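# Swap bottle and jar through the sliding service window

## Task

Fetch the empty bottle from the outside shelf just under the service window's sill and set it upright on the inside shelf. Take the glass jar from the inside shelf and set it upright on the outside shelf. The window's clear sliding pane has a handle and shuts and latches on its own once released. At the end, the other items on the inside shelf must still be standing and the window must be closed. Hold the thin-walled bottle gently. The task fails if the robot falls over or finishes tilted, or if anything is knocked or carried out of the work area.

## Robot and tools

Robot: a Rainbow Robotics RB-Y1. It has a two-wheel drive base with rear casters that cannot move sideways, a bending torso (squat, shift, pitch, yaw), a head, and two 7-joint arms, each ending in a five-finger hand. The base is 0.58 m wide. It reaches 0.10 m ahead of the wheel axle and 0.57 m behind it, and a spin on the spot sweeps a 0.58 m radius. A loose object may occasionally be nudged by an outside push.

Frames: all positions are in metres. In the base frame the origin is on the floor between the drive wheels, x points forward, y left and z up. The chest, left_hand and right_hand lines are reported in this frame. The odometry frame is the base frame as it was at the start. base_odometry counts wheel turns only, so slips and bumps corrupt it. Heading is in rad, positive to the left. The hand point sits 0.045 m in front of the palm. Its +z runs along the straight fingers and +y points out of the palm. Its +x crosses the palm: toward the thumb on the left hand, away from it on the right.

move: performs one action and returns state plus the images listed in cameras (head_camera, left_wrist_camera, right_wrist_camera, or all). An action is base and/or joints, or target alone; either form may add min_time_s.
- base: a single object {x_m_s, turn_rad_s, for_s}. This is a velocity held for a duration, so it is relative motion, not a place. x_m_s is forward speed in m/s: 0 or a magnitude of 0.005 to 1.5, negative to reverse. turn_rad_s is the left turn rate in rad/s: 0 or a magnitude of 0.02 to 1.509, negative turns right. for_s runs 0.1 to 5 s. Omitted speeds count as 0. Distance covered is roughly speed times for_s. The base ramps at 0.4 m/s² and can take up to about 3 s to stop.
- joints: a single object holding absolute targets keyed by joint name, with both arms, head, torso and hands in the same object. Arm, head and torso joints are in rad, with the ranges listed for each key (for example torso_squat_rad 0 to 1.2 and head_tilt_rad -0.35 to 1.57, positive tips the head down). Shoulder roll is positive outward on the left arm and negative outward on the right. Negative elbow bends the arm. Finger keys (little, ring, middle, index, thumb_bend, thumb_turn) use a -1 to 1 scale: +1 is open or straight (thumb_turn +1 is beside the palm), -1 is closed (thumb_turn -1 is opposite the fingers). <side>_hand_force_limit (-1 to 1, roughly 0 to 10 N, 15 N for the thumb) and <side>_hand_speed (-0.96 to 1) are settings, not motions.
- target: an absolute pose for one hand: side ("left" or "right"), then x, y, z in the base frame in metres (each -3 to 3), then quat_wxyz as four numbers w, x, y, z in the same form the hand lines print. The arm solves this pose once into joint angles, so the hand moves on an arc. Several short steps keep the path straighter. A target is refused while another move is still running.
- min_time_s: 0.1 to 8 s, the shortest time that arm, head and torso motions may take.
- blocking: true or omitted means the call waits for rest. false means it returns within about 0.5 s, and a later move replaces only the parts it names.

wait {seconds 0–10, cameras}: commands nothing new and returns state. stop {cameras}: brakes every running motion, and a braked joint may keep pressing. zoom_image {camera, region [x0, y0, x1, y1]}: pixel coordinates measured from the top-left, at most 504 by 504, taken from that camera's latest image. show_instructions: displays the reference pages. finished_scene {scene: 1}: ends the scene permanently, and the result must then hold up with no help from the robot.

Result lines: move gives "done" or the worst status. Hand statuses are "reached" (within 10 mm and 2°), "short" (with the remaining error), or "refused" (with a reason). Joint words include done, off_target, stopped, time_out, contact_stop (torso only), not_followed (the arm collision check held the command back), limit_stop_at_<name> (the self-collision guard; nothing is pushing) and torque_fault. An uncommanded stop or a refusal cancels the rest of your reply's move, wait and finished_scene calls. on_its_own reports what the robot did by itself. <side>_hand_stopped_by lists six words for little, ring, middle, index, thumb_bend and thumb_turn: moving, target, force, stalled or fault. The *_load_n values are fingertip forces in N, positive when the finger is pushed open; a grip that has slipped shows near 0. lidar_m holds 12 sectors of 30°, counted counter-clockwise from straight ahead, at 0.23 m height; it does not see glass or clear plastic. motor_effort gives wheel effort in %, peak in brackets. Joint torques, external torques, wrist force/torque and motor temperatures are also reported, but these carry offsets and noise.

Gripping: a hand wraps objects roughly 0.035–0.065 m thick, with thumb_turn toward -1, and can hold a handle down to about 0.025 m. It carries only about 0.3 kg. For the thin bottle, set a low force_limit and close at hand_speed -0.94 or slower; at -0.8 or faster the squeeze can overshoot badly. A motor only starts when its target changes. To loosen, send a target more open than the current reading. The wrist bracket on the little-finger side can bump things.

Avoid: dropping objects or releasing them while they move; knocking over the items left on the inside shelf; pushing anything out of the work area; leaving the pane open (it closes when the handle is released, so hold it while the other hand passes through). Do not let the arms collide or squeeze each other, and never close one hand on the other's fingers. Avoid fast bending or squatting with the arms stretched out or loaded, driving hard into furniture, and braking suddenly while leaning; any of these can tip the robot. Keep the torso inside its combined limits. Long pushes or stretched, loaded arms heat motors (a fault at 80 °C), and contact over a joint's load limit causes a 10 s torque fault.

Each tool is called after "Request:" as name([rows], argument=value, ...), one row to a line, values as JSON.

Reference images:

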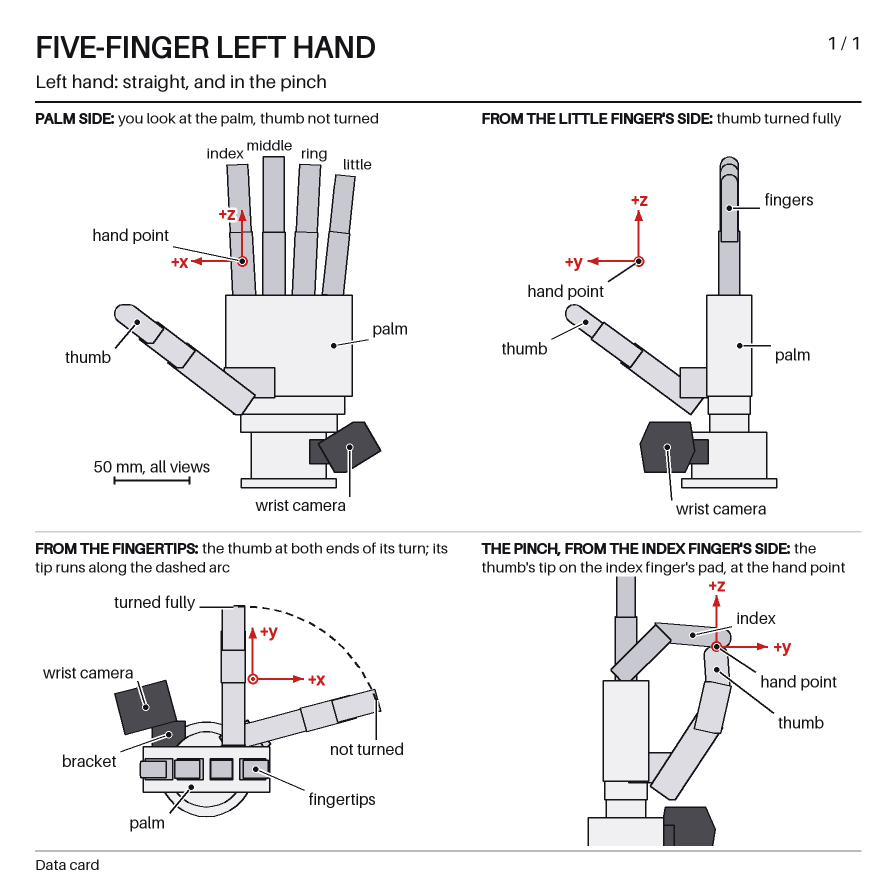

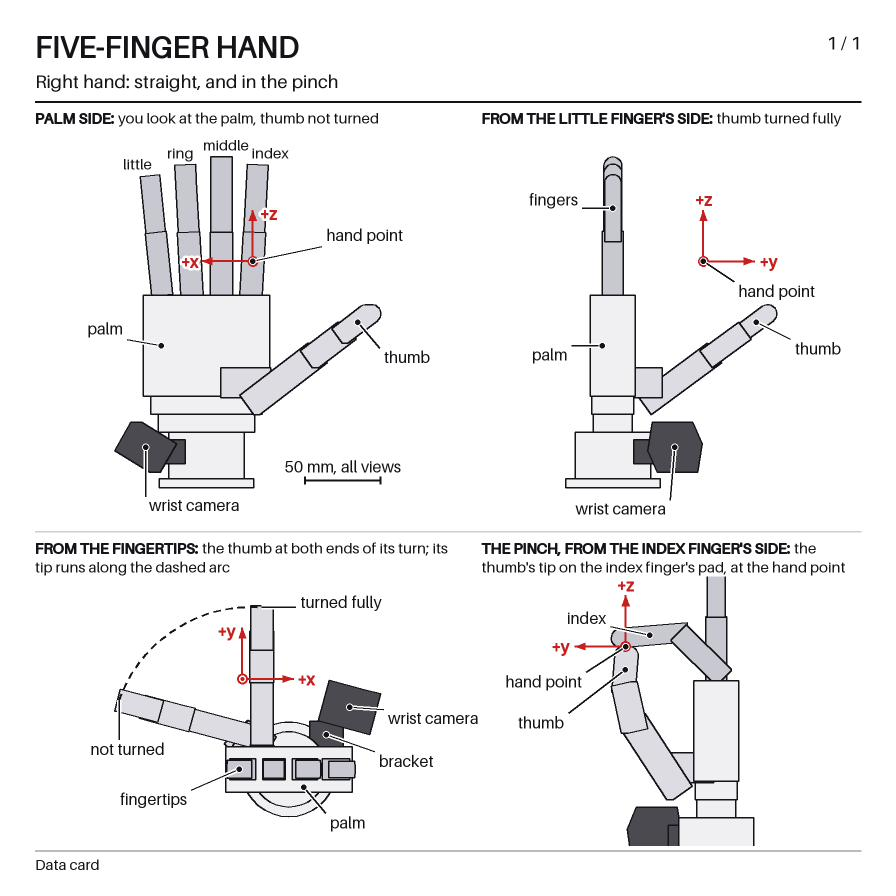

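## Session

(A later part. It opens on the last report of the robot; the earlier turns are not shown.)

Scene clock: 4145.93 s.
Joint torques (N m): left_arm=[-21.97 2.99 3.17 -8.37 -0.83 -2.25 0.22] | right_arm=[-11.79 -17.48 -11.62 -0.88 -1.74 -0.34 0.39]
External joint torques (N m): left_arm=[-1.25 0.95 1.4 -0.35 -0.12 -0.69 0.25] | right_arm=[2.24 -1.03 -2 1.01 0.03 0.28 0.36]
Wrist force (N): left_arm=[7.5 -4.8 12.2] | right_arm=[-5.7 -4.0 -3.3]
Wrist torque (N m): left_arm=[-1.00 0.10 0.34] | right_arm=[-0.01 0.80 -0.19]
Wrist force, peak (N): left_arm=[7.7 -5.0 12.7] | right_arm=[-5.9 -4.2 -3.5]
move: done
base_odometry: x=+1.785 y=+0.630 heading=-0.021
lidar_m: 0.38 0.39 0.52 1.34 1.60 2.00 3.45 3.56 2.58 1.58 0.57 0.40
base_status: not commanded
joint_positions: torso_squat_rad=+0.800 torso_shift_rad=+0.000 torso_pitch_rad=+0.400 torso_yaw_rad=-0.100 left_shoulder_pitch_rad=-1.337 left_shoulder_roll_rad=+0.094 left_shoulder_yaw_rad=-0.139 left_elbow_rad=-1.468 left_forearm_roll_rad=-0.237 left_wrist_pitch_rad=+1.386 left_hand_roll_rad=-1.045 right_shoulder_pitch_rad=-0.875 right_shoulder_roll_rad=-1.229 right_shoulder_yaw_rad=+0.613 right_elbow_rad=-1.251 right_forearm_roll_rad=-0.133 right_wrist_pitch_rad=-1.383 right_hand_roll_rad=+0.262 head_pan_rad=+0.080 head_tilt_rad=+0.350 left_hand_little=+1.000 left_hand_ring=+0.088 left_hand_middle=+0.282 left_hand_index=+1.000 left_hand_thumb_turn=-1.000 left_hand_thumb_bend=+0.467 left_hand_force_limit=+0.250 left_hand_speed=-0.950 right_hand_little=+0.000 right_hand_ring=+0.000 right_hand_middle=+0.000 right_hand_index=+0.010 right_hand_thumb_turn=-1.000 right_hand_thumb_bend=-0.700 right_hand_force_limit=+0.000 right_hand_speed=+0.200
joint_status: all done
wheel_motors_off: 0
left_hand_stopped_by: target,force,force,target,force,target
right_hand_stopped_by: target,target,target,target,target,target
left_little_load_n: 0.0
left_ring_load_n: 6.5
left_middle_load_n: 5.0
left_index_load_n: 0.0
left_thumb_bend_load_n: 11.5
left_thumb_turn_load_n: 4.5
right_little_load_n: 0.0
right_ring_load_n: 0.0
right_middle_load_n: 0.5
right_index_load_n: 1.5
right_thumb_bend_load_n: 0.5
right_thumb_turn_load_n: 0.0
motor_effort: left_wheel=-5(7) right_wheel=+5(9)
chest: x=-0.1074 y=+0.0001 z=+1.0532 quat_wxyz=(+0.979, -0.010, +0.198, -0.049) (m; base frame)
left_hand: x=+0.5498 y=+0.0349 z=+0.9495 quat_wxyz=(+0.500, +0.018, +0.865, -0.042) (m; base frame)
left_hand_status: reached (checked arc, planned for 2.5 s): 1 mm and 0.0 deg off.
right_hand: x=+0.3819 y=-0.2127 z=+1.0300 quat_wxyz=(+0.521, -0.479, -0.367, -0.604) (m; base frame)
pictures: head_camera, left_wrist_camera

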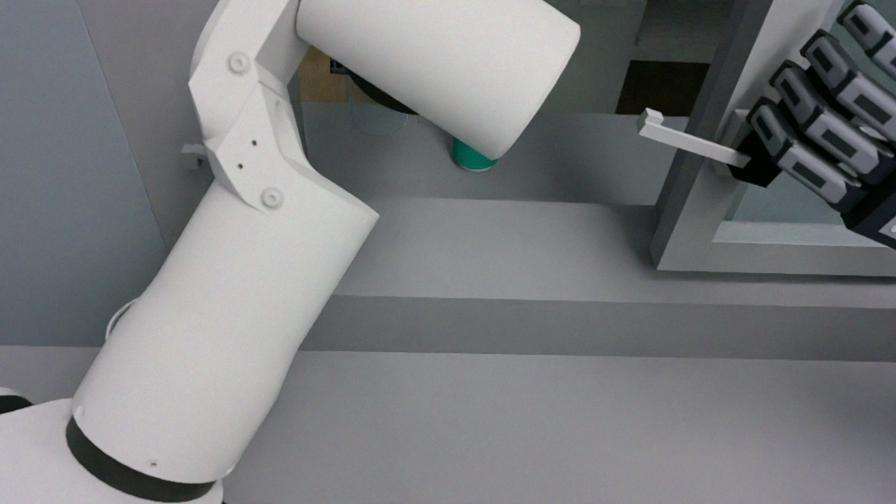

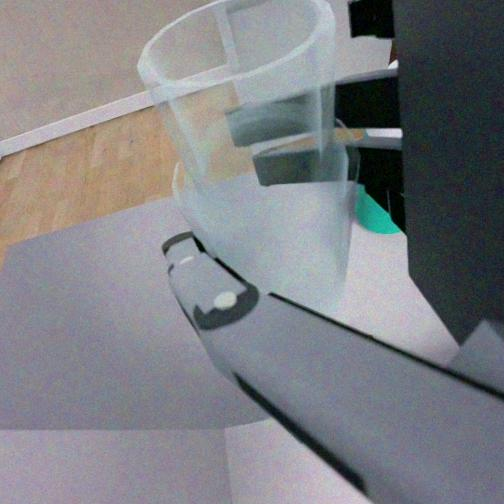

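Request:
move(target={"side":"left","x":0.58,"y":0.06,"z":0.94,"quat_wxyz":[0.5,0.018,0.865,-0.042]}, min_time_s=2.5)

Request:
move(target={"side":"left","x":0.615,"y":0.06,"z":0.90,"quat_wxyz":[0.5,0.018,0.865,-0.042]}, min_time_s=2.5, cameras=["head_camera","left_wrist_camera"])

Scene clock: 4152.07 s.
Joint torques (N m): left_arm=[-23.07 3.33 2.95 -8.86 -0.65 -2.41 -0.5] | right_arm=[-11.72 -17.71 -11.73 -1.06 -1.79 -0.32 0.39]
External joint torques (N m): left_arm=[-1.53 0.14 1.16 -0.48 -0.01 -0.82 -0.47] | right_arm=[2.31 -1.26 -2.1 0.83 -0.03 0.29 0.36]
Wrist force (N): left_arm=[7.4 -5.0 12.4] | right_arm=[-5.6 -4.2 -3.5]
Wrist torque (N m): left_arm=[-1.04 0.13 0.24] | right_arm=[-0.06 0.72 -0.19]
Wrist force, peak (N): left_arm=[7.5 -5.0 12.6] | right_arm=[-5.8 -4.1 -3.9]
move: done
base_odometry: x=+1.785 y=+0.630 heading=-0.021
lidar_m: 0.38 0.40 0.54 1.35 1.58 1.99 3.45 3.57 2.58 1.61 0.56 0.40
base_status: not commanded
joint_positions: torso_squat_rad=+0.800 torso_shift_rad=+0.000 torso_pitch_rad=+0.400 torso_yaw_rad=-0.100 left_shoulder_pitch_rad=-1.350 left_shoulder_roll_rad=+0.150 left_shoulder_yaw_rad=-0.089 left_elbow_rad=-1.371 left_forearm_roll_rad=-0.180 left_wrist_pitch_rad=+1.285 left_hand_roll_rad=-1.082 right_shoulder_pitch_rad=-0.875 right_shoulder_roll_rad=-1.229 right_shoulder_yaw_rad=+0.613 right_elbow_rad=-1.251 right_forearm_roll_rad=-0.133 right_wrist_pitch_rad=-1.383 right_hand_roll_rad=+0.262 head_pan_rad=+0.080 head_tilt_rad=+0.350 left_hand_little=+1.000 left_hand_ring=+0.088 left_hand_middle=+0.282 left_hand_index=+1.000 left_hand_thumb_turn=-1.000 left_hand_thumb_bend=+0.467 left_hand_force_limit=+0.250 left_hand_speed=-0.950 right_hand_little=+0.000 right_hand_ring=+0.000 right_hand_middle=+0.000 right_hand_index=+0.010 right_hand_thumb_turn=-1.000 right_hand_thumb_bend=-0.700 right_hand_force_limit=+0.000 right_hand_speed=+0.200
joint_status: all done
wheel_motors_off: 0
left_hand_stopped_by: target,force,force,target,force,target
right_hand_stopped_by: target,target,target,target,target,target
left_little_load_n: -0.5
left_ring_load_n: 6.0
left_middle_load_n: 5.0
left_index_load_n: 0.0
left_thumb_bend_load_n: 12.0
left_thumb_turn_load_n: 4.5
right_little_load_n: 0.0
right_ring_load_n: 0.0
right_middle_load_n: 0.5
right_index_load_n: 1.5
right_thumb_bend_load_n: 0.5
right_thumb_turn_load_n: 0.5
motor_effort: left_wheel=-6(7) right_wheel=+5(8)
chest: x=-0.1074 y=+0.0001 z=+1.0532 quat_wxyz=(+0.979, -0.010, +0.198, -0.049) (m; base frame)
left_hand: x=+0.5793 y=+0.0601 z=+0.9395 quat_wxyz=(+0.500, +0.018, +0.865, -0.042) (m; base frame)
left_hand_status: reached (checked arc, planned for 2.5 s): 1 mm and 0.0 deg off.
right_hand: x=+0.3819 y=-0.2127 z=+1.0300 quat_wxyz=(+0.521, -0.479, -0.367, -0.604) (m; base frame)
pictures: none

Scene clock: 4154.90 s.
Joint torques (N m): left_arm=[-5.73 45.42 22.32 5.2 1.77 -2.5 0.11] | right_arm=[-11.83 -17.11 -11.31 -1.18 -1.65 -0.23 0.46]
External joint torques (N m): left_arm=[16.97 41.55 20.57 14.27 2.4 -0.94 0.14] | right_arm=[2.27 -0.71 -1.68 0.73 0.11 0.38 0.43]
Wrist force (N): left_arm=[7.4 -5.0 12.3] | right_arm=[-6.6 -2.5 -3.3]
Wrist torque (N m): left_arm=[-1.02 0.13 0.33] | right_arm=[-0.03 0.72 -0.18]
Wrist force, peak (N): left_arm=[7.4 -5.3 12.7] | right_arm=[-7.2 -2.7 -3.5]
move: short
base_odometry: x=+1.785 y=+0.630 heading=-0.022
lidar_m: 0.38 0.40 0.55 1.33 1.60 1.99 3.45 3.56 2.59 1.61 0.55 0.39
base_status: not commanded
joint_positions: torso_squat_rad=+0.801 torso_shift_rad=-0.002 torso_pitch_rad=+0.396 torso_yaw_rad=-0.101 left_shoulder_pitch_rad=-1.399 left_shoulder_roll_rad=+0.155 left_shoulder_yaw_rad=-0.093 left_elbow_rad=-1.105 left_forearm_roll_rad=-0.177 left_wrist_pitch_rad=+1.062 left_hand_roll_rad=-1.037 right_shoulder_pitch_rad=-0.875 right_shoulder_roll_rad=-1.229 right_shoulder_yaw_rad=+0.613 right_elbow_rad=-1.251 right_forearm_roll_rad=-0.133 right_wrist_pitch_rad=-1.383 right_hand_roll_rad=+0.262 head_pan_rad=+0.080 head_tilt_rad=+0.350 left_hand_little=+1.000 left_hand_ring=+0.088 left_hand_middle=+0.282 left_hand_index=+1.000 left_hand_thumb_turn=-1.000 left_hand_thumb_bend=+0.467 left_hand_force_limit=+0.250 left_hand_speed=-0.950 right_hand_little=+0.000 right_hand_ring=+0.000 right_hand_middle=+0.000 right_hand_index=+0.010 right_hand_thumb_turn=-1.000 right_hand_thumb_bend=-0.700 right_hand_force_limit=+0.000 right_hand_speed=+0.200
joint_status: all done
wheel_motors_off: 0
left_hand_stopped_by: target,force,force,target,force,target
right_hand_stopped_by: target,target,target,target,target,target
left_little_load_n: 0.0
left_ring_load_n: 6.5
left_middle_load_n: 5.0
left_index_load_n: 0.0
left_thumb_bend_load_n: 11.5
left_thumb_turn_load_n: 4.0
right_little_load_n: 0.0
right_ring_load_n: 0.0
right_middle_load_n: 0.5
right_index_load_n: 1.5
right_thumb_bend_load_n: 0.0
right_thumb_turn_load_n: 0.5
motor_effort: left_wheel=+2(8) right_wheel=+44(44)
chest: x=-0.1095 y=-0.0011 z=+1.0534 quat_wxyz=(+0.979, -0.009, +0.197, -0.049) (m; base frame)
left_hand: x=+0.6118 y=+0.0491 z=+0.9057 quat_wxyz=(+0.503, +0.024, +0.863, -0.046) (m; base frame)
left_hand_status: short (checked arc, planned for 2.5 s): 13 mm and 1.0 deg off.
right_hand: x=+0.3797 y=-0.2145 z=+1.0317 quat_wxyz=(+0.520, -0.477, -0.368, -0.605) (m; base frame)
pictures: head_camera, left_wrist_camera

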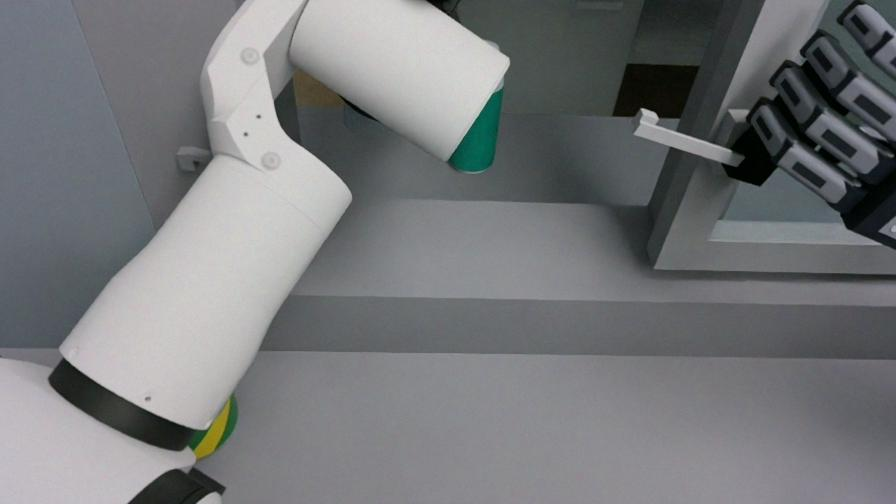

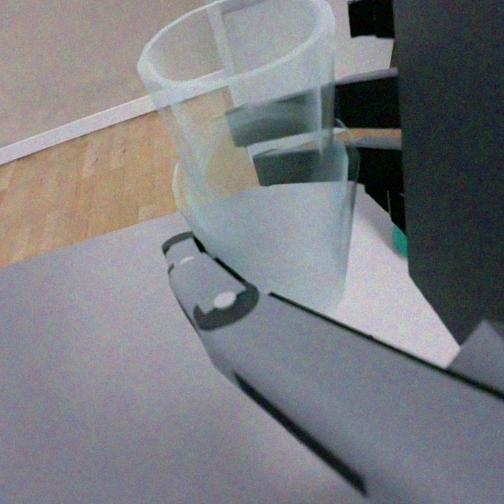

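Request:
move(target={"side":"left","x":0.59,"y":0.035,"z":0.935,"quat_wxyz":[0.5,0.018,0.865,-0.042]}, min_time_s=2.5, cameras=["head_camera","left_wrist_camera"])

Scene clock: 4164.03 s.
Joint torques (N m): left_arm=[-23.8 2.2 0.6 -10.09 -1.35 -1.6 0.18] | right_arm=[-12.06 -17.84 -11.42 -1.1 -1.78 -0.29 0.36]
External joint torques (N m): left_arm=[-1.47 -1.11 -1.1 -1.38 -0.66 -0.06 0.21] | right_arm=[1.98 -1.39 -1.79 0.79 -0.01 0.33 0.33]
Wrist force (N): left_arm=[7.3 -4.8 12.3] | right_arm=[-6.7 -3.8 -3.6]
Wrist torque (N m): left_arm=[-1.00 0.11 0.30] | right_arm=[-0.03 0.72 -0.17]
Wrist force, peak (N): left_arm=[7.4 -5.1 12.5] | right_arm=[-7.2 -4.1 -3.5]
move: done
base_odometry: x=+1.785 y=+0.630 heading=-0.021
lidar_m: 0.37 0.39 0.54 1.34 1.61 1.99 3.45 3.58 2.58 1.61 0.55 0.40
base_status: not commanded
joint_positions: torso_squat_rad=+0.800 torso_shift_rad=+0.000 torso_pitch_rad=+0.400 torso_yaw_rad=-0.100 left_shoulder_pitch_rad=-1.423 left_shoulder_roll_rad=+0.123 left_shoulder_yaw_rad=-0.105 left_elbow_rad=-1.203 left_forearm_roll_rad=-0.207 left_wrist_pitch_rad=+1.205 left_hand_roll_rad=-1.022 right_shoulder_pitch_rad=-0.875 right_shoulder_roll_rad=-1.229 right_shoulder_yaw_rad=+0.613 right_elbow_rad=-1.251 right_forearm_roll_rad=-0.133 right_wrist_pitch_rad=-1.383 right_hand_roll_rad=+0.262 head_pan_rad=+0.080 head_tilt_rad=+0.350 left_hand_little=+1.000 left_hand_ring=+0.088 left_hand_middle=+0.282 left_hand_index=+1.000 left_hand_thumb_turn=-1.000 left_hand_thumb_bend=+0.467 left_hand_force_limit=+0.250 left_hand_speed=-0.950 right_hand_little=+0.000 right_hand_ring=+0.000 right_hand_middle=+0.000 right_hand_index=+0.010 right_hand_thumb_turn=-1.000 right_hand_thumb_bend=-0.700 right_hand_force_limit=+0.000 right_hand_speed=+0.200
joint_status: all done
wheel_motors_off: 0
left_hand_stopped_by: target,force,force,target,force,target
right_hand_stopped_by: target,target,target,target,target,target
left_little_load_n: 0.0
left_ring_load_n: 6.5
left_middle_load_n: 5.0
left_index_load_n: 0.0
left_thumb_bend_load_n: 11.5
left_thumb_turn_load_n: 4.0
right_little_load_n: 0.0
right_ring_load_n: 0.0
right_middle_load_n: 0.5
right_index_load_n: 1.5
right_thumb_bend_load_n: 0.5
right_thumb_turn_load_n: 0.5
motor_effort: left_wheel=-3(7) right_wheel=+10(45)
chest: x=-0.1075 y=+0.0000 z=+1.0532 quat_wxyz=(+0.979, -0.010, +0.198, -0.049) (m; base frame)
left_hand: x=+0.5917 y=+0.0371 z=+0.9313 quat_wxyz=(+0.498, +0.016, +0.866, -0.042) (m; base frame)
left_hand_status: reached (checked arc, planned for 2.5 s): 5 mm and 0.4 deg off.
right_hand: x=+0.3819 y=-0.2128 z=+1.0300 quat_wxyz=(+0.521, -0.479, -0.367, -0.604) (m; base frame)
pictures: head_camera, left_wrist_camera

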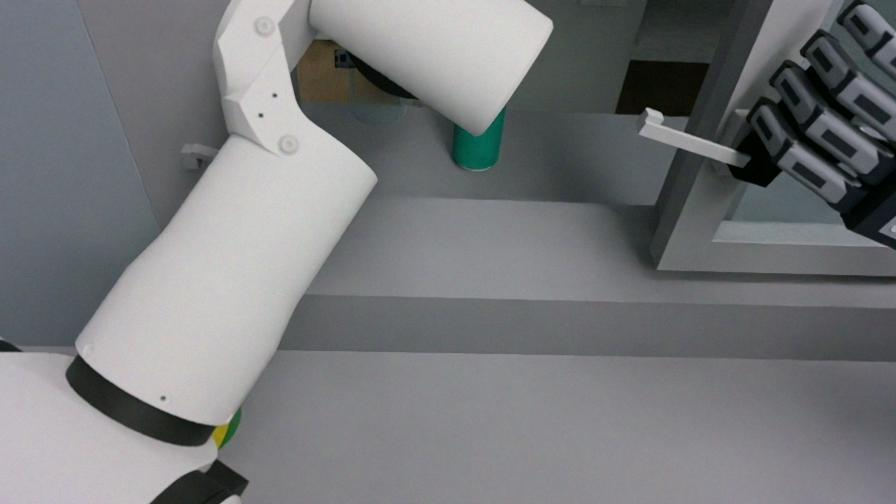

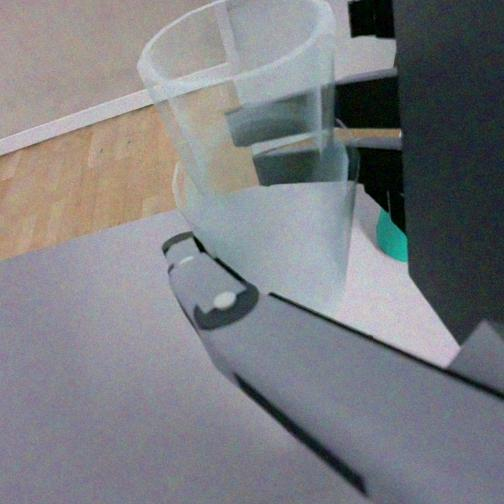

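Request:
zoom_image(camera="head_camera", region=[60, 300, 360, 504])

Scaled by 1.680 from the camera's 896x504 image, which has a finer 1280x720 frame.

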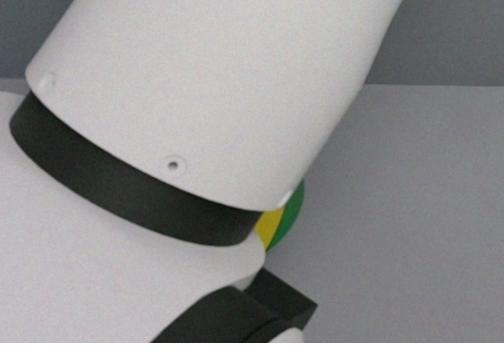

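Request:
move(target={"side":"left","x":0.585,"y":0.037,"z":0.935,"quat_wxyz":[0.5017,-0.0728,0.8621,0.0106]}, min_time_s=3, cameras=["head_camera","left_wrist_camera"])

Scene clock: 4257.83 s.
Joint torques (N m): left_arm=[-24.22 2.25 -0.02 -9.05 -1.68 -1.17 0.17] | right_arm=[-11.63 -17.2 -11.56 -0.81 -1.72 -0.31 0.51]
External joint torques (N m): left_arm=[-1.21 -1.38 -1.16 -0.27 -0.62 0.1 0.2] | right_arm=[2.4 -0.75 -1.93 1.08 0.04 0.3 0.48]
Wrist force (N): left_arm=[7.0 -5.0 11.8] | right_arm=[-6.3 -3.9 -3.8]
Wrist torque (N m): left_arm=[-0.94 0.15 0.31] | right_arm=[-0.02 0.71 -0.19]
Wrist force, peak (N): left_arm=[7.6 -5.0 12.4] | right_arm=[-6.9 -4.1 -3.9]
move: done
base_odometry: x=+1.785 y=+0.630 heading=-0.021
lidar_m: 0.38 0.39 0.52 1.34 1.60 1.99 3.44 3.58 2.59 1.60 0.56 0.40
base_status: not commanded
joint_positions: torso_squat_rad=+0.800 torso_shift_rad=+0.000 torso_pitch_rad=+0.400 torso_yaw_rad=-0.100 left_shoulder_pitch_rad=-1.561 left_shoulder_roll_rad=+0.056 left_shoulder_yaw_rad=-0.131 left_elbow_rad=-0.964 left_forearm_roll_rad=-0.422 left_wrist_pitch_rad=+1.235 left_hand_roll_rad=-0.754 right_shoulder_pitch_rad=-0.875 right_shoulder_roll_rad=-1.229 right_shoulder_yaw_rad=+0.613 right_elbow_rad=-1.251 right_forearm_roll_rad=-0.133 right_wrist_pitch_rad=-1.383 right_hand_roll_rad=+0.262 head_pan_rad=+0.080 head_tilt_rad=+0.350 left_hand_little=+1.000 left_hand_ring=+0.088 left_hand_middle=+0.282 left_hand_index=+1.000 left_hand_thumb_turn=-1.000 left_hand_thumb_bend=+0.467 left_hand_force_limit=+0.250 left_hand_speed=-0.950 right_hand_little=+0.000 right_hand_ring=+0.000 right_hand_middle=+0.000 right_hand_index=+0.010 right_hand_thumb_turn=-1.000 right_hand_thumb_bend=-0.700 right_hand_force_limit=+0.000 right_hand_speed=+0.200
joint_status: all done
wheel_motors_off: 0
left_hand_stopped_by: target,force,force,target,force,target
right_hand_stopped_by: target,target,target,target,target,target
left_little_load_n: 0.0
left_ring_load_n: 6.0
left_middle_load_n: 5.0
left_index_load_n: 0.0
left_thumb_bend_load_n: 11.5
left_thumb_turn_load_n: 4.0
right_little_load_n: 0.0
right_ring_load_n: 0.0
right_middle_load_n: 0.5
right_index_load_n: 1.5
right_thumb_bend_load_n: 0.5
right_thumb_turn_load_n: 0.5
motor_effort: left_wheel=-3(6) right_wheel=+11(14)
chest: x=-0.1075 y=+0.0000 z=+1.0532 quat_wxyz=(+0.979, -0.010, +0.198, -0.049) (m; base frame)
left_hand: x=+0.5849 y=+0.0373 z=+0.9345 quat_wxyz=(+0.501, -0.073, +0.862, +0.010) (m; base frame)
left_hand_status: reached (checked arc, planned for 3.0 s): 1 mm and 0.0 deg off.
right_hand: x=+0.3819 y=-0.2128 z=+1.0300 quat_wxyz=(+0.521, -0.479, -0.367, -0.604) (m; base frame)
pictures: head_camera, left_wrist_camera

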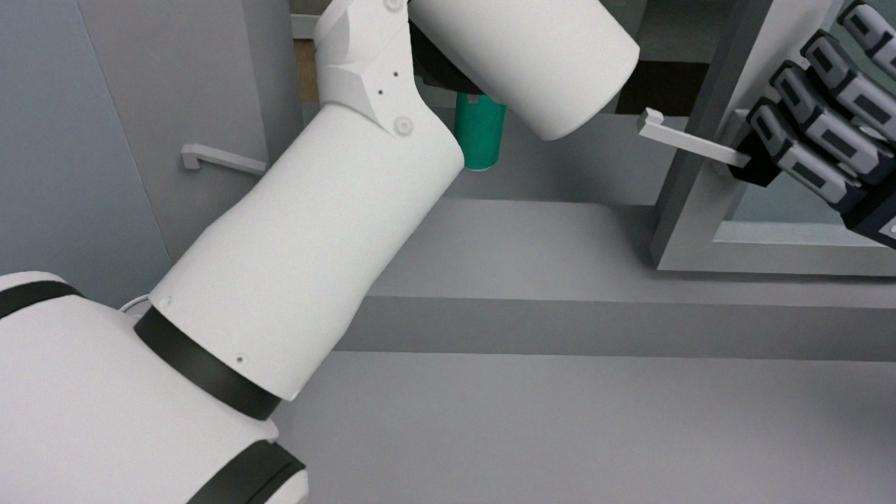

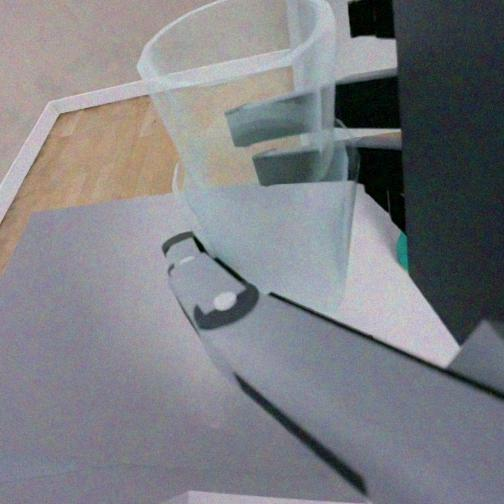

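Request:
zoom_image(camera="head_camera", region=[60, 240, 260, 380])

Scaled by 2.520 from the camera's 896x504 image, which has a finer 1280x720 frame.

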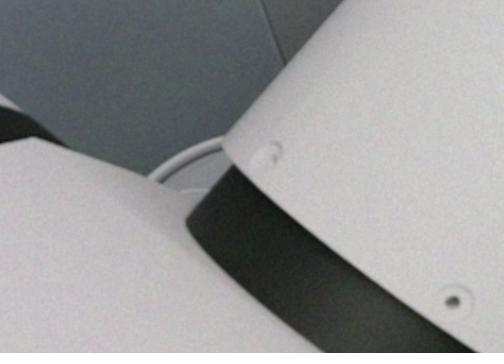

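Request:
move(joints={"left_hand_index":0.5,"left_hand_little":0.5})

Request:
move(target={"side":"left","x":0.603,"y":0.05,"z":0.90,"quat_wxyz":[0.5017,-0.0728,0.8621,0.0106]}, min_time_s=3, cameras=["head_camera","left_wrist_camera"])

Scene clock: 4269.17 s.
Joint torques (N m): left_arm=[-24.1 2.4 0.07 -8.99 -1.74 -1.3 0.04] | right_arm=[-11.76 -16.97 -10.98 -1.13 -1.65 -0.44 0.34]
External joint torques (N m): left_arm=[-1.08 -1.23 -1.06 -0.22 -0.68 -0.03 0.07] | right_arm=[2.27 -0.52 -1.35 0.76 0.12 0.18 0.3]
Wrist force (N): left_arm=[7.1 -4.9 11.6] | right_arm=[-6.8 -4.0 -3.4]
Wrist torque (N m): left_arm=[-0.92 0.11 0.30] | right_arm=[-0.05 0.75 -0.21]
Wrist force, peak (N): left_arm=[7.3 -5.0 12.0] | right_arm=[-6.6 -4.2 -4.0]
move: done
base_odometry: x=+1.785 y=+0.630 heading=-0.021
lidar_m: 0.38 0.39 0.54 1.33 1.60 2.00 3.45 3.58 2.58 1.61 0.56 0.39
base_status: not commanded
joint_positions: torso_squat_rad=+0.800 torso_shift_rad=+0.000 torso_pitch_rad=+0.400 torso_yaw_rad=-0.100 left_shoulder_pitch_rad=-1.561 left_shoulder_roll_rad=+0.056 left_shoulder_yaw_rad=-0.131 left_elbow_rad=-0.964 left_forearm_roll_rad=-0.422 left_wrist_pitch_rad=+1.235 left_hand_roll_rad=-0.754 right_shoulder_pitch_rad=-0.875 right_shoulder_roll_rad=-1.229 right_shoulder_yaw_rad=+0.613 right_elbow_rad=-1.251 right_forearm_roll_rad=-0.133 right_wrist_pitch_rad=-1.383 right_hand_roll_rad=+0.262 head_pan_rad=+0.080 head_tilt_rad=+0.350 left_hand_little=+0.500 left_hand_ring=+0.088 left_hand_middle=+0.282 left_hand_index=+0.500 left_hand_thumb_turn=-1.000 left_hand_thumb_bend=+0.467 left_hand_force_limit=+0.250 left_hand_speed=-0.950 right_hand_little=+0.000 right_hand_ring=+0.000 right_hand_middle=+0.000 right_hand_index=+0.010 right_hand_thumb_turn=-1.000 right_hand_thumb_bend=-0.700 right_hand_force_limit=+0.000 right_hand_speed=+0.200
joint_status: all done
wheel_motors_off: 0
left_hand_stopped_by: target,force,force,target,force,target
right_hand_stopped_by: target,target,target,target,target,target
left_little_load_n: 0.0
left_ring_load_n: 6.0
left_middle_load_n: 5.0
left_index_load_n: 0.5
left_thumb_bend_load_n: 12.0
left_thumb_turn_load_n: 4.0
right_little_load_n: 0.0
right_ring_load_n: 0.0
right_middle_load_n: 0.5
right_index_load_n: 1.5
right_thumb_bend_load_n: 0.5
right_thumb_turn_load_n: 0.5
motor_effort: left_wheel=-3(7) right_wheel=+12(14)
chest: x=-0.1075 y=+0.0000 z=+1.0532 quat_wxyz=(+0.979, -0.010, +0.198, -0.049) (m; base frame)
left_hand: x=+0.5849 y=+0.0373 z=+0.9345 quat_wxyz=(+0.501, -0.073, +0.862, +0.010) (m; base frame)
right_hand: x=+0.3819 y=-0.2128 z=+1.0300 quat_wxyz=(+0.521, -0.479, -0.367, -0.604) (m; base frame)
pictures: none

Scene clock: 4272.50 s.
Joint torques (N m): left_arm=[-22.49 4.84 -0.4 -9.43 -1.77 -1.88 0.22] | right_arm=[-12.34 -17.47 -11.05 -0.82 -1.72 -0.5 0.28]
External joint torques (N m): left_arm=[0.9 0.94 -1.47 -0.4 -0.73 -0.66 0.25] | right_arm=[1.69 -1.02 -1.43 1.07 0.05 0.11 0.25]
Wrist force (N): left_arm=[7.0 -5.1 12.0] | right_arm=[-6.4 -4.2 -3.3]
Wrist torque (N m): left_arm=[-1.00 0.14 0.28] | right_arm=[-0.07 0.74 -0.19]
Wrist force, peak (N): left_arm=[7.0 -5.0 12.2] | right_arm=[-6.8 -3.9 -3.9]
move: done
base_odometry: x=+1.785 y=+0.630 heading=-0.021
lidar_m: 0.36 0.40 0.53 1.33 1.59 2.00 3.44 3.58 2.59 1.60 0.56 0.39
base_status: not commanded
joint_positions: torso_squat_rad=+0.800 torso_shift_rad=+0.000 torso_pitch_rad=+0.400 torso_yaw_rad=-0.100 left_shoulder_pitch_rad=-1.541 left_shoulder_roll_rad=+0.081 left_shoulder_yaw_rad=-0.134 left_elbow_rad=-0.851 left_forearm_roll_rad=-0.422 left_wrist_pitch_rad=+1.103 left_hand_roll_rad=-0.709 right_shoulder_pitch_rad=-0.875 right_shoulder_roll_rad=-1.229 right_shoulder_yaw_rad=+0.613 right_elbow_rad=-1.251 right_forearm_roll_rad=-0.133 right_wrist_pitch_rad=-1.383 right_hand_roll_rad=+0.262 head_pan_rad=+0.080 head_tilt_rad=+0.350 left_hand_little=+0.500 left_hand_ring=+0.088 left_hand_middle=+0.282 left_hand_index=+0.500 left_hand_thumb_turn=-1.000 left_hand_thumb_bend=+0.467 left_hand_force_limit=+0.250 left_hand_speed=-0.950 right_hand_little=+0.000 right_hand_ring=+0.000 right_hand_middle=+0.000 right_hand_index=+0.010 right_hand_thumb_turn=-1.000 right_hand_thumb_bend=-0.700 right_hand_force_limit=+0.000 right_hand_speed=+0.200
joint_status: all done
wheel_motors_off: 0
left_hand_stopped_by: target,force,force,target,force,target
right_hand_stopped_by: target,target,target,target,target,target
left_little_load_n: 0.0
left_ring_load_n: 6.5
left_middle_load_n: 5.0
left_index_load_n: 0.0
left_thumb_bend_load_n: 11.5
left_thumb_turn_load_n: 4.5
right_little_load_n: 0.0
right_ring_load_n: 0.0
right_middle_load_n: 0.5
right_index_load_n: 1.5
right_thumb_bend_load_n: 0.5
right_thumb_turn_load_n: 0.5
motor_effort: left_wheel=-3(7) right_wheel=+11(14)
chest: x=-0.1075 y=+0.0000 z=+1.0532 quat_wxyz=(+0.979, -0.010, +0.198, -0.049) (m; base frame)
left_hand: x=+0.6022 y=+0.0501 z=+0.8998 quat_wxyz=(+0.502, -0.072, +0.862, +0.009) (m; base frame)
left_hand_status: reached (checked arc, planned for 3.0 s): 1 mm and 0.2 deg off.
right_hand: x=+0.3819 y=-0.2128 z=+1.0300 quat_wxyz=(+0.521, -0.479, -0.367, -0.604) (m; base frame)
pictures: head_camera, left_wrist_camera

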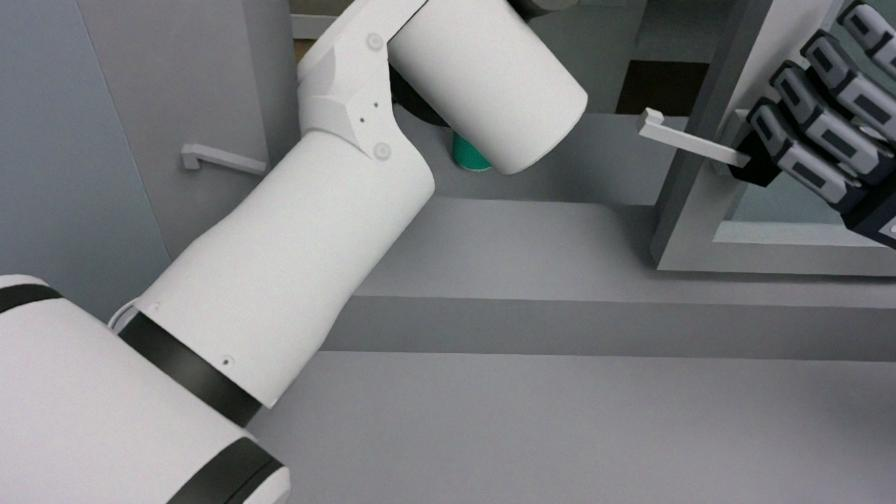

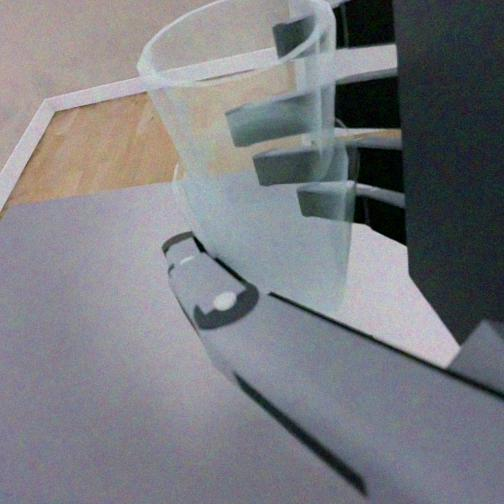

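Request:
move(target={"side":"left","x":0.618,"y":0.052,"z":0.88,"quat_wxyz":[0.5185,-0.071,0.8522,0.0118]}, min_time_s=3)

Request:
move(target={"side":"left","x":0.620,"y":0.052,"z":0.860,"quat_wxyz":[0.5344,-0.0692,0.8423,0.0131]}, min_time_s=3, cameras=["head_camera","left_wrist_camera"])

Scene clock: 4281.20 s.
Joint torques (N m): left_arm=[-25.17 5.22 0.22 -9.56 -1.82 -1.78 0.15] | right_arm=[-11.76 -17.86 -11.13 -0.92 -1.71 -0.37 0.39]
External joint torques (N m): left_arm=[-1.5 1.09 -0.77 -0.48 -0.75 -0.67 0.19] | right_arm=[2.27 -1.4 -1.5 0.97 0.06 0.24 0.36]
Wrist force (N): left_arm=[7.5 -5.4 11.9] | right_arm=[-6.2 -3.8 -3.6]
Wrist torque (N m): left_arm=[-1.08 0.06 0.31] | right_arm=[-0.02 0.71 -0.17]
Wrist force, peak (N): left_arm=[7.4 -5.1 12.5] | right_arm=[-6.6 -4.3 -3.9]
move: done
base_odometry: x=+1.785 y=+0.630 heading=-0.021
lidar_m: 0.37 0.39 0.53 1.34 1.58 1.99 3.45 3.57 2.58 1.60 0.57 0.39
base_status: not commanded
joint_positions: torso_squat_rad=+0.800 torso_shift_rad=+0.000 torso_pitch_rad=+0.400 torso_yaw_rad=-0.100 left_shoulder_pitch_rad=-1.555 left_shoulder_roll_rad=+0.086 left_shoulder_yaw_rad=-0.164 left_elbow_rad=-0.709 left_forearm_roll_rad=-0.468 left_wrist_pitch_rad=+0.967 left_hand_roll_rad=-0.612 right_shoulder_pitch_rad=-0.875 right_shoulder_roll_rad=-1.229 right_shoulder_yaw_rad=+0.613 right_elbow_rad=-1.251 right_forearm_roll_rad=-0.133 right_wrist_pitch_rad=-1.383 right_hand_roll_rad=+0.262 head_pan_rad=+0.080 head_tilt_rad=+0.350 left_hand_little=+0.500 left_hand_ring=+0.088 left_hand_middle=+0.282 left_hand_index=+0.500 left_hand_thumb_turn=-1.000 left_hand_thumb_bend=+0.467 left_hand_force_limit=+0.250 left_hand_speed=-0.950 right_hand_little=+0.000 right_hand_ring=+0.000 right_hand_middle=+0.000 right_hand_index=+0.010 right_hand_thumb_turn=-1.000 right_hand_thumb_bend=-0.700 right_hand_force_limit=+0.000 right_hand_speed=+0.200
joint_status: all done
wheel_motors_off: 0
left_hand_stopped_by: target,force,force,target,force,target
right_hand_stopped_by: target,target,target,target,target,target
left_little_load_n: 0.0
left_ring_load_n: 6.5
left_middle_load_n: 5.0
left_index_load_n: 0.0
left_thumb_bend_load_n: 12.0
left_thumb_turn_load_n: 4.5
right_little_load_n: 0.0
right_ring_load_n: 0.0
right_middle_load_n: 0.5
right_index_load_n: 1.5
right_thumb_bend_load_n: 0.0
right_thumb_turn_load_n: 0.5
motor_effort: left_wheel=-4(7) right_wheel=+12(14)
chest: x=-0.1075 y=+0.0000 z=+1.0532 quat_wxyz=(+0.979, -0.010, +0.198, -0.049) (m; base frame)
left_hand: x=+0.6172 y=+0.0523 z=+0.8795 quat_wxyz=(+0.519, -0.069, +0.852, +0.010) (m; base frame)
left_hand_status: reached (checked arc, planned for 3.0 s): 1 mm and 0.3 deg off.
right_hand: x=+0.3819 y=-0.2128 z=+1.0300 quat_wxyz=(+0.521, -0.479, -0.367, -0.604) (m; base frame)
pictures: none

Scene clock: 4284.53 s.
Joint torques (N m): left_arm=[-22.55 2.74 0.01 -9.39 -1.89 -1.52 0.08] | right_arm=[-12.25 -17.11 -10.64 -0.79 -1.68 -0.43 0.36]
External joint torques (N m): left_arm=[0.97 -1.14 -0.96 -0.38 -0.79 -0.54 0.12] | right_arm=[1.78 -0.66 -1.02 1.1 0.08 0.18 0.32]
Wrist force (N): left_arm=[7.4 -5.1 11.9] | right_arm=[-6.5 -3.8 -3.7]
Wrist torque (N m): left_arm=[-1.02 0.10 0.32] | right_arm=[0.00 0.75 -0.19]
Wrist force, peak (N): left_arm=[7.6 -5.4 12.3] | right_arm=[-6.6 -4.3 -3.6]
move: done
base_odometry: x=+1.785 y=+0.630 heading=-0.021
lidar_m: 0.38 0.39 0.53 1.34 1.59 1.99 3.45 3.58 2.60 1.60 0.56 0.40
base_status: not commanded
joint_positions: torso_squat_rad=+0.800 torso_shift_rad=+0.000 torso_pitch_rad=+0.400 torso_yaw_rad=-0.100 left_shoulder_pitch_rad=-1.531 left_shoulder_roll_rad=+0.078 left_shoulder_yaw_rad=-0.204 left_elbow_rad=-0.650 left_forearm_roll_rad=-0.540 left_wrist_pitch_rad=+0.893 left_hand_roll_rad=-0.508 right_shoulder_pitch_rad=-0.875 right_shoulder_roll_rad=-1.229 right_shoulder_yaw_rad=+0.613 right_elbow_rad=-1.251 right_forearm_roll_rad=-0.133 right_wrist_pitch_rad=-1.383 right_hand_roll_rad=+0.262 head_pan_rad=+0.080 head_tilt_rad=+0.350 left_hand_little=+0.500 left_hand_ring=+0.088 left_hand_middle=+0.282 left_hand_index=+0.500 left_hand_thumb_turn=-1.000 left_hand_thumb_bend=+0.467 left_hand_force_limit=+0.250 left_hand_speed=-0.950 right_hand_little=+0.000 right_hand_ring=+0.000 right_hand_middle=+0.000 right_hand_index=+0.010 right_hand_thumb_turn=-1.000 right_hand_thumb_bend=-0.700 right_hand_force_limit=+0.000 right_hand_speed=+0.200
joint_status: all done
wheel_motors_off: 0
left_hand_stopped_by: target,force,force,target,force,target
right_hand_stopped_by: target,target,target,target,target,target
left_little_load_n: 0.0
left_ring_load_n: 6.5
left_middle_load_n: 5.0
left_index_load_n: 0.0
left_thumb_bend_load_n: 11.5
left_thumb_turn_load_n: 4.5
right_little_load_n: 0.0
right_ring_load_n: 0.0
right_middle_load_n: 0.5
right_index_load_n: 1.5
right_thumb_bend_load_n: 0.5
right_thumb_turn_load_n: 0.0
motor_effort: left_wheel=-7(7) right_wheel=+12(15)
chest: x=-0.1075 y=+0.0000 z=+1.0532 quat_wxyz=(+0.979, -0.010, +0.198, -0.049) (m; base frame)
left_hand: x=+0.6198 y=+0.0523 z=+0.8599 quat_wxyz=(+0.534, -0.069, +0.842, +0.012) (m; base frame)
left_hand_status: reached (checked arc, planned for 3.0 s): 0 mm and 0.1 deg off.
right_hand: x=+0.3819 y=-0.2128 z=+1.0300 quat_wxyz=(+0.521, -0.479, -0.367, -0.604) (m; base frame)
pictures: head_camera, left_wrist_camera

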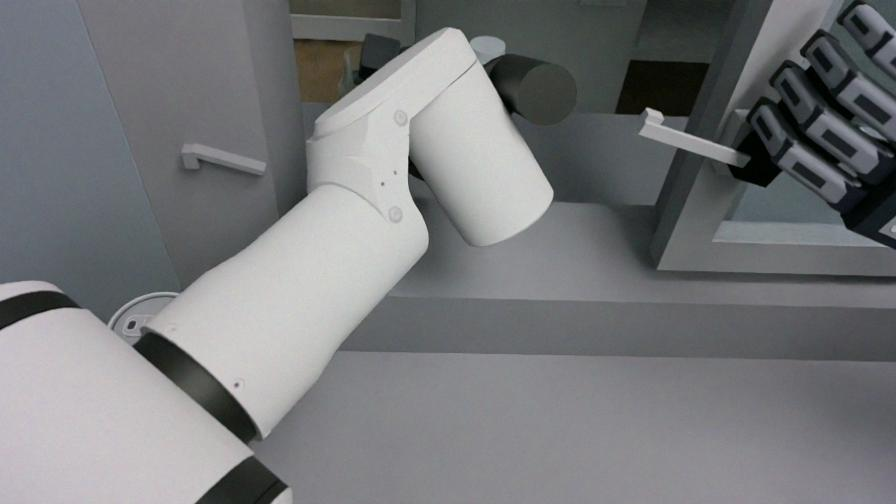

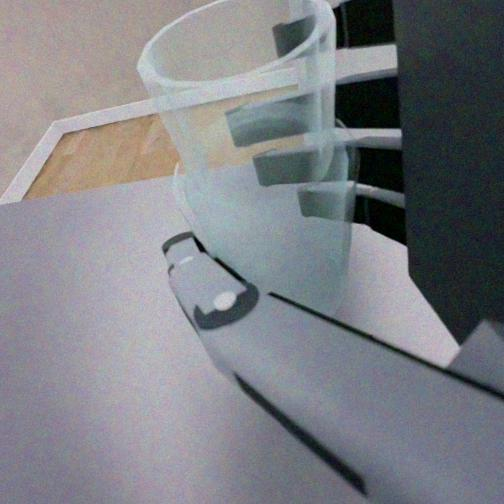

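Request:
move(target={"side":"left","x":0.620,"y":0.052,"z":0.845,"quat_wxyz":[0.5344,-0.0692,0.8423,0.0131]}, min_time_s=2)

Request:
move(target={"side":"left","x":0.620,"y":0.052,"z":0.838,"quat_wxyz":[0.5344,-0.0692,0.8423,0.0131]}, min_time_s=1.5)

Request:
move(target={"side":"left","x":0.620,"y":0.052,"z":0.834,"quat_wxyz":[0.5344,-0.0692,0.8423,0.0131]}, min_time_s=1.5, cameras=["head_camera","left_wrist_camera"])

Scene clock: 4292.70 s.
Joint torques (N m): left_arm=[-25.04 2.41 -0.37 -9.27 -1.89 -1.43 0.22] | right_arm=[-11.59 -17.52 -11.15 -0.76 -1.65 -0.19 0.16]
External joint torques (N m): left_arm=[-1.53 -1.49 -1.2 -0.34 -0.8 -0.55 0.25] | right_arm=[2.44 -1.06 -1.53 1.13 0.12 0.42 0.13]
Wrist force (N): left_arm=[7.8 -5.0 11.6] | right_arm=[-6.4 -4.2 -3.7]
Wrist torque (N m): left_arm=[-0.97 0.02 0.30] | right_arm=[-0.04 0.73 -0.19]
Wrist force, peak (N): left_arm=[7.7 -5.2 12.2] | right_arm=[-6.6 -4.3 -4.0]
move: done
base_odometry: x=+1.785 y=+0.630 heading=-0.021
lidar_m: 0.38 0.40 0.53 1.32 1.59 2.00 3.44 3.56 2.59 1.61 0.54 0.39
base_status: not commanded
joint_positions: torso_squat_rad=+0.800 torso_shift_rad=+0.000 torso_pitch_rad=+0.400 torso_yaw_rad=-0.100 left_shoulder_pitch_rad=-1.538 left_shoulder_roll_rad=+0.071 left_shoulder_yaw_rad=-0.217 left_elbow_rad=-0.578 left_forearm_roll_rad=-0.569 left_wrist_pitch_rad=+0.848 left_hand_roll_rad=-0.449 right_shoulder_pitch_rad=-0.875 right_shoulder_roll_rad=-1.229 right_shoulder_yaw_rad=+0.613 right_elbow_rad=-1.251 right_forearm_roll_rad=-0.133 right_wrist_pitch_rad=-1.383 right_hand_roll_rad=+0.262 head_pan_rad=+0.080 head_tilt_rad=+0.350 left_hand_little=+0.500 left_hand_ring=+0.088 left_hand_middle=+0.282 left_hand_index=+0.500 left_hand_thumb_turn=-1.000 left_hand_thumb_bend=+0.467 left_hand_force_limit=+0.250 left_hand_speed=-0.950 right_hand_little=+0.000 right_hand_ring=+0.000 right_hand_middle=+0.000 right_hand_index=+0.010 right_hand_thumb_turn=-1.000 right_hand_thumb_bend=-0.700 right_hand_force_limit=+0.000 right_hand_speed=+0.200
joint_status: all done
wheel_motors_off: 0
left_hand_stopped_by: target,force,force,target,force,target
right_hand_stopped_by: target,target,target,target,target,target
left_little_load_n: 0.0
left_ring_load_n: 6.0
left_middle_load_n: 5.0
left_index_load_n: 0.0
left_thumb_bend_load_n: 11.5
left_thumb_turn_load_n: 4.5
right_little_load_n: 0.0
right_ring_load_n: 0.0
right_middle_load_n: 0.5
right_index_load_n: 1.5
right_thumb_bend_load_n: 0.5
right_thumb_turn_load_n: 0.0
motor_effort: left_wheel=-4(7) right_wheel=+12(14)
chest: x=-0.1075 y=+0.0000 z=+1.0532 quat_wxyz=(+0.979, -0.010, +0.198, -0.049) (m; base frame)
left_hand: x=+0.6197 y=+0.0524 z=+0.8445 quat_wxyz=(+0.534, -0.069, +0.843, +0.013) (m; base frame)
left_hand_status: reached (checked arc, planned for 2.0 s): 1 mm and 0.1 deg off.
right_hand: x=+0.3819 y=-0.2128 z=+1.0300 quat_wxyz=(+0.521, -0.479, -0.367, -0.604) (m; base frame)
pictures: none

Scene clock: 4294.53 s.
Joint torques (N m): left_arm=[-24.84 2.82 -0.27 -8.96 -1.72 -1.28 0.1] | right_arm=[-11.81 -17.79 -10.69 -1.15 -1.69 -0.37 0.18]
External joint torques (N m): left_arm=[-1.34 -1.08 -1.04 -0.08 -0.62 -0.44 0.14] | right_arm=[2.22 -1.34 -1.06 0.74 0.07 0.25 0.14]
Wrist force (N): left_arm=[7.7 -5.0 11.6] | right_arm=[-6.4 -3.7 -3.7]
Wrist torque (N m): left_arm=[-0.98 0.05 0.28] | right_arm=[0.00 0.70 -0.18]
Wrist force, peak (N): left_arm=[7.8 -5.0 11.8] | right_arm=[-6.7 -3.8 -3.8]
move: done
base_odometry: x=+1.785 y=+0.630 heading=-0.021
lidar_m: 0.37 0.38 0.54 1.34 1.59 2.00 3.45 3.57 2.59 1.60 0.55 0.40
base_status: not commanded
joint_positions: torso_squat_rad=+0.800 torso_shift_rad=+0.000 torso_pitch_rad=+0.400 torso_yaw_rad=-0.100 left_shoulder_pitch_rad=-1.540 left_shoulder_roll_rad=+0.068 left_shoulder_yaw_rad=-0.223 left_elbow_rad=-0.548 left_forearm_roll_rad=-0.582 left_wrist_pitch_rad=+0.827 left_hand_roll_rad=-0.423 right_shoulder_pitch_rad=-0.875 right_shoulder_roll_rad=-1.229 right_shoulder_yaw_rad=+0.613 right_elbow_rad=-1.251 right_forearm_roll_rad=-0.133 right_wrist_pitch_rad=-1.383 right_hand_roll_rad=+0.262 head_pan_rad=+0.080 head_tilt_rad=+0.350 left_hand_little=+0.500 left_hand_ring=+0.088 left_hand_middle=+0.282 left_hand_index=+0.500 left_hand_thumb_turn=-1.000 left_hand_thumb_bend=+0.467 left_hand_force_limit=+0.250 left_hand_speed=-0.950 right_hand_little=+0.000 right_hand_ring=+0.000 right_hand_middle=+0.000 right_hand_index=+0.010 right_hand_thumb_turn=-1.000 right_hand_thumb_bend=-0.700 right_hand_force_limit=+0.000 right_hand_speed=+0.200
joint_status: all done
wheel_motors_off: 0
left_hand_stopped_by: target,force,force,target,force,target
right_hand_stopped_by: target,target,target,target,target,target
left_little_load_n: 0.0
left_ring_load_n: 6.0
left_middle_load_n: 5.0
left_index_load_n: 0.0
left_thumb_bend_load_n: 11.5
left_thumb_turn_load_n: 4.0
right_little_load_n: 0.0
right_ring_load_n: 0.0
right_middle_load_n: 0.5
right_index_load_n: 1.5
right_thumb_bend_load_n: 0.5
right_thumb_turn_load_n: 0.5
motor_effort: left_wheel=-3(7) right_wheel=+15(15)
chest: x=-0.1075 y=+0.0000 z=+1.0532 quat_wxyz=(+0.979, -0.010, +0.198, -0.049) (m; base frame)
left_hand: x=+0.6195 y=+0.0525 z=+0.8375 quat_wxyz=(+0.534, -0.069, +0.843, +0.012) (m; base frame)
left_hand_status: reached (checked arc, planned for 1.5 s): 1 mm and 0.1 deg off.
right_hand: x=+0.3819 y=-0.2128 z=+1.0300 quat_wxyz=(+0.521, -0.479, -0.367, -0.604) (m; base frame)
pictures: none

Scene clock: 4296.37 s.
Joint torques (N m): left_arm=[-20.76 0.41 -0.22 -6.99 -0.55 -0.72 0.58] | right_arm=[-11.91 -17.41 -11.14 -0.83 -1.75 -0.38 0.31]
External joint torques (N m): left_arm=[2.76 -3.55 -0.92 1.84 0.54 0.08 0.61] | right_arm=[2.12 -0.95 -1.52 1.06 0.02 0.24 0.27]
Wrist force (N): left_arm=[1.3 -3.8 10.7] | right_arm=[-7.0 -3.2 -3.9]
Wrist torque (N m): left_arm=[-1.01 0.13 0.26] | right_arm=[-0.04 0.73 -0.21]
Wrist force, peak (N): left_arm=[7.7 -5.1 11.9] | right_arm=[-7.2 -3.2 -4.2]
move: done
base_odometry: x=+1.785 y=+0.630 heading=-0.021
lidar_m: 0.37 0.38 0.55 1.34 1.59 2.02 3.44 3.57 2.59 1.59 0.55 0.39
base_status: not commanded
joint_positions: torso_squat_rad=+0.800 torso_shift_rad=+0.000 torso_pitch_rad=+0.400 torso_yaw_rad=-0.100 left_shoulder_pitch_rad=-1.548 left_shoulder_roll_rad=+0.066 left_shoulder_yaw_rad=-0.227 left_elbow_rad=-0.519 left_forearm_roll_rad=-0.593 left_wrist_pitch_rad=+0.811 left_hand_roll_rad=-0.401 right_shoulder_pitch_rad=-0.875 right_shoulder_roll_rad=-1.229 right_shoulder_yaw_rad=+0.613 right_elbow_rad=-1.251 right_forearm_roll_rad=-0.133 right_wrist_pitch_rad=-1.383 right_hand_roll_rad=+0.262 head_pan_rad=+0.080 head_tilt_rad=+0.350 left_hand_little=+0.500 left_hand_ring=+0.088 left_hand_middle=+0.282 left_hand_index=+0.500 left_hand_thumb_turn=-1.000 left_hand_thumb_bend=+0.467 left_hand_force_limit=+0.250 left_hand_speed=-0.950 right_hand_little=+0.000 right_hand_ring=+0.000 right_hand_middle=+0.000 right_hand_index=+0.010 right_hand_thumb_turn=-1.000 right_hand_thumb_bend=-0.700 right_hand_force_limit=+0.000 right_hand_speed=+0.200
joint_status: all done
wheel_motors_off: 0
left_hand_stopped_by: target,force,force,target,force,target
right_hand_stopped_by: target,target,target,target,target,target
left_little_load_n: 0.0
left_ring_load_n: 8.0
left_middle_load_n: 3.5
left_index_load_n: 0.0
left_thumb_bend_load_n: 12.5
left_thumb_turn_load_n: 0.5
right_little_load_n: 0.0
right_ring_load_n: 0.0
right_middle_load_n: 0.5
right_index_load_n: 1.0
right_thumb_bend_load_n: 0.5
right_thumb_turn_load_n: 0.5
motor_effort: left_wheel=-5(7) right_wheel=+15(15)
chest: x=-0.1075 y=+0.0000 z=+1.0532 quat_wxyz=(+0.979, -0.010, +0.198, -0.049) (m; base frame)
left_hand: x=+0.6201 y=+0.0525 z=+0.8346 quat_wxyz=(+0.535, -0.069, +0.842, +0.013) (m; base frame)
left_hand_status: reached (checked arc, planned for 1.5 s): 1 mm and 0.1 deg off.
right_hand: x=+0.3818 y=-0.2128 z=+1.0300 quat_wxyz=(+0.521, -0.479, -0.367, -0.604) (m; base frame)
pictures: head_camera, left_wrist_camera

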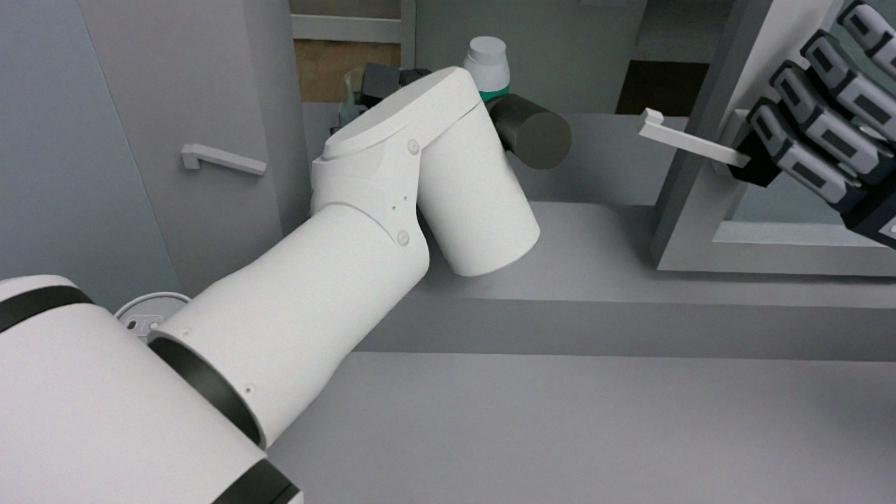

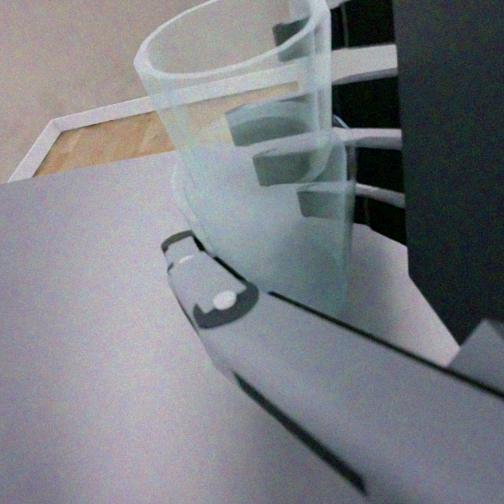

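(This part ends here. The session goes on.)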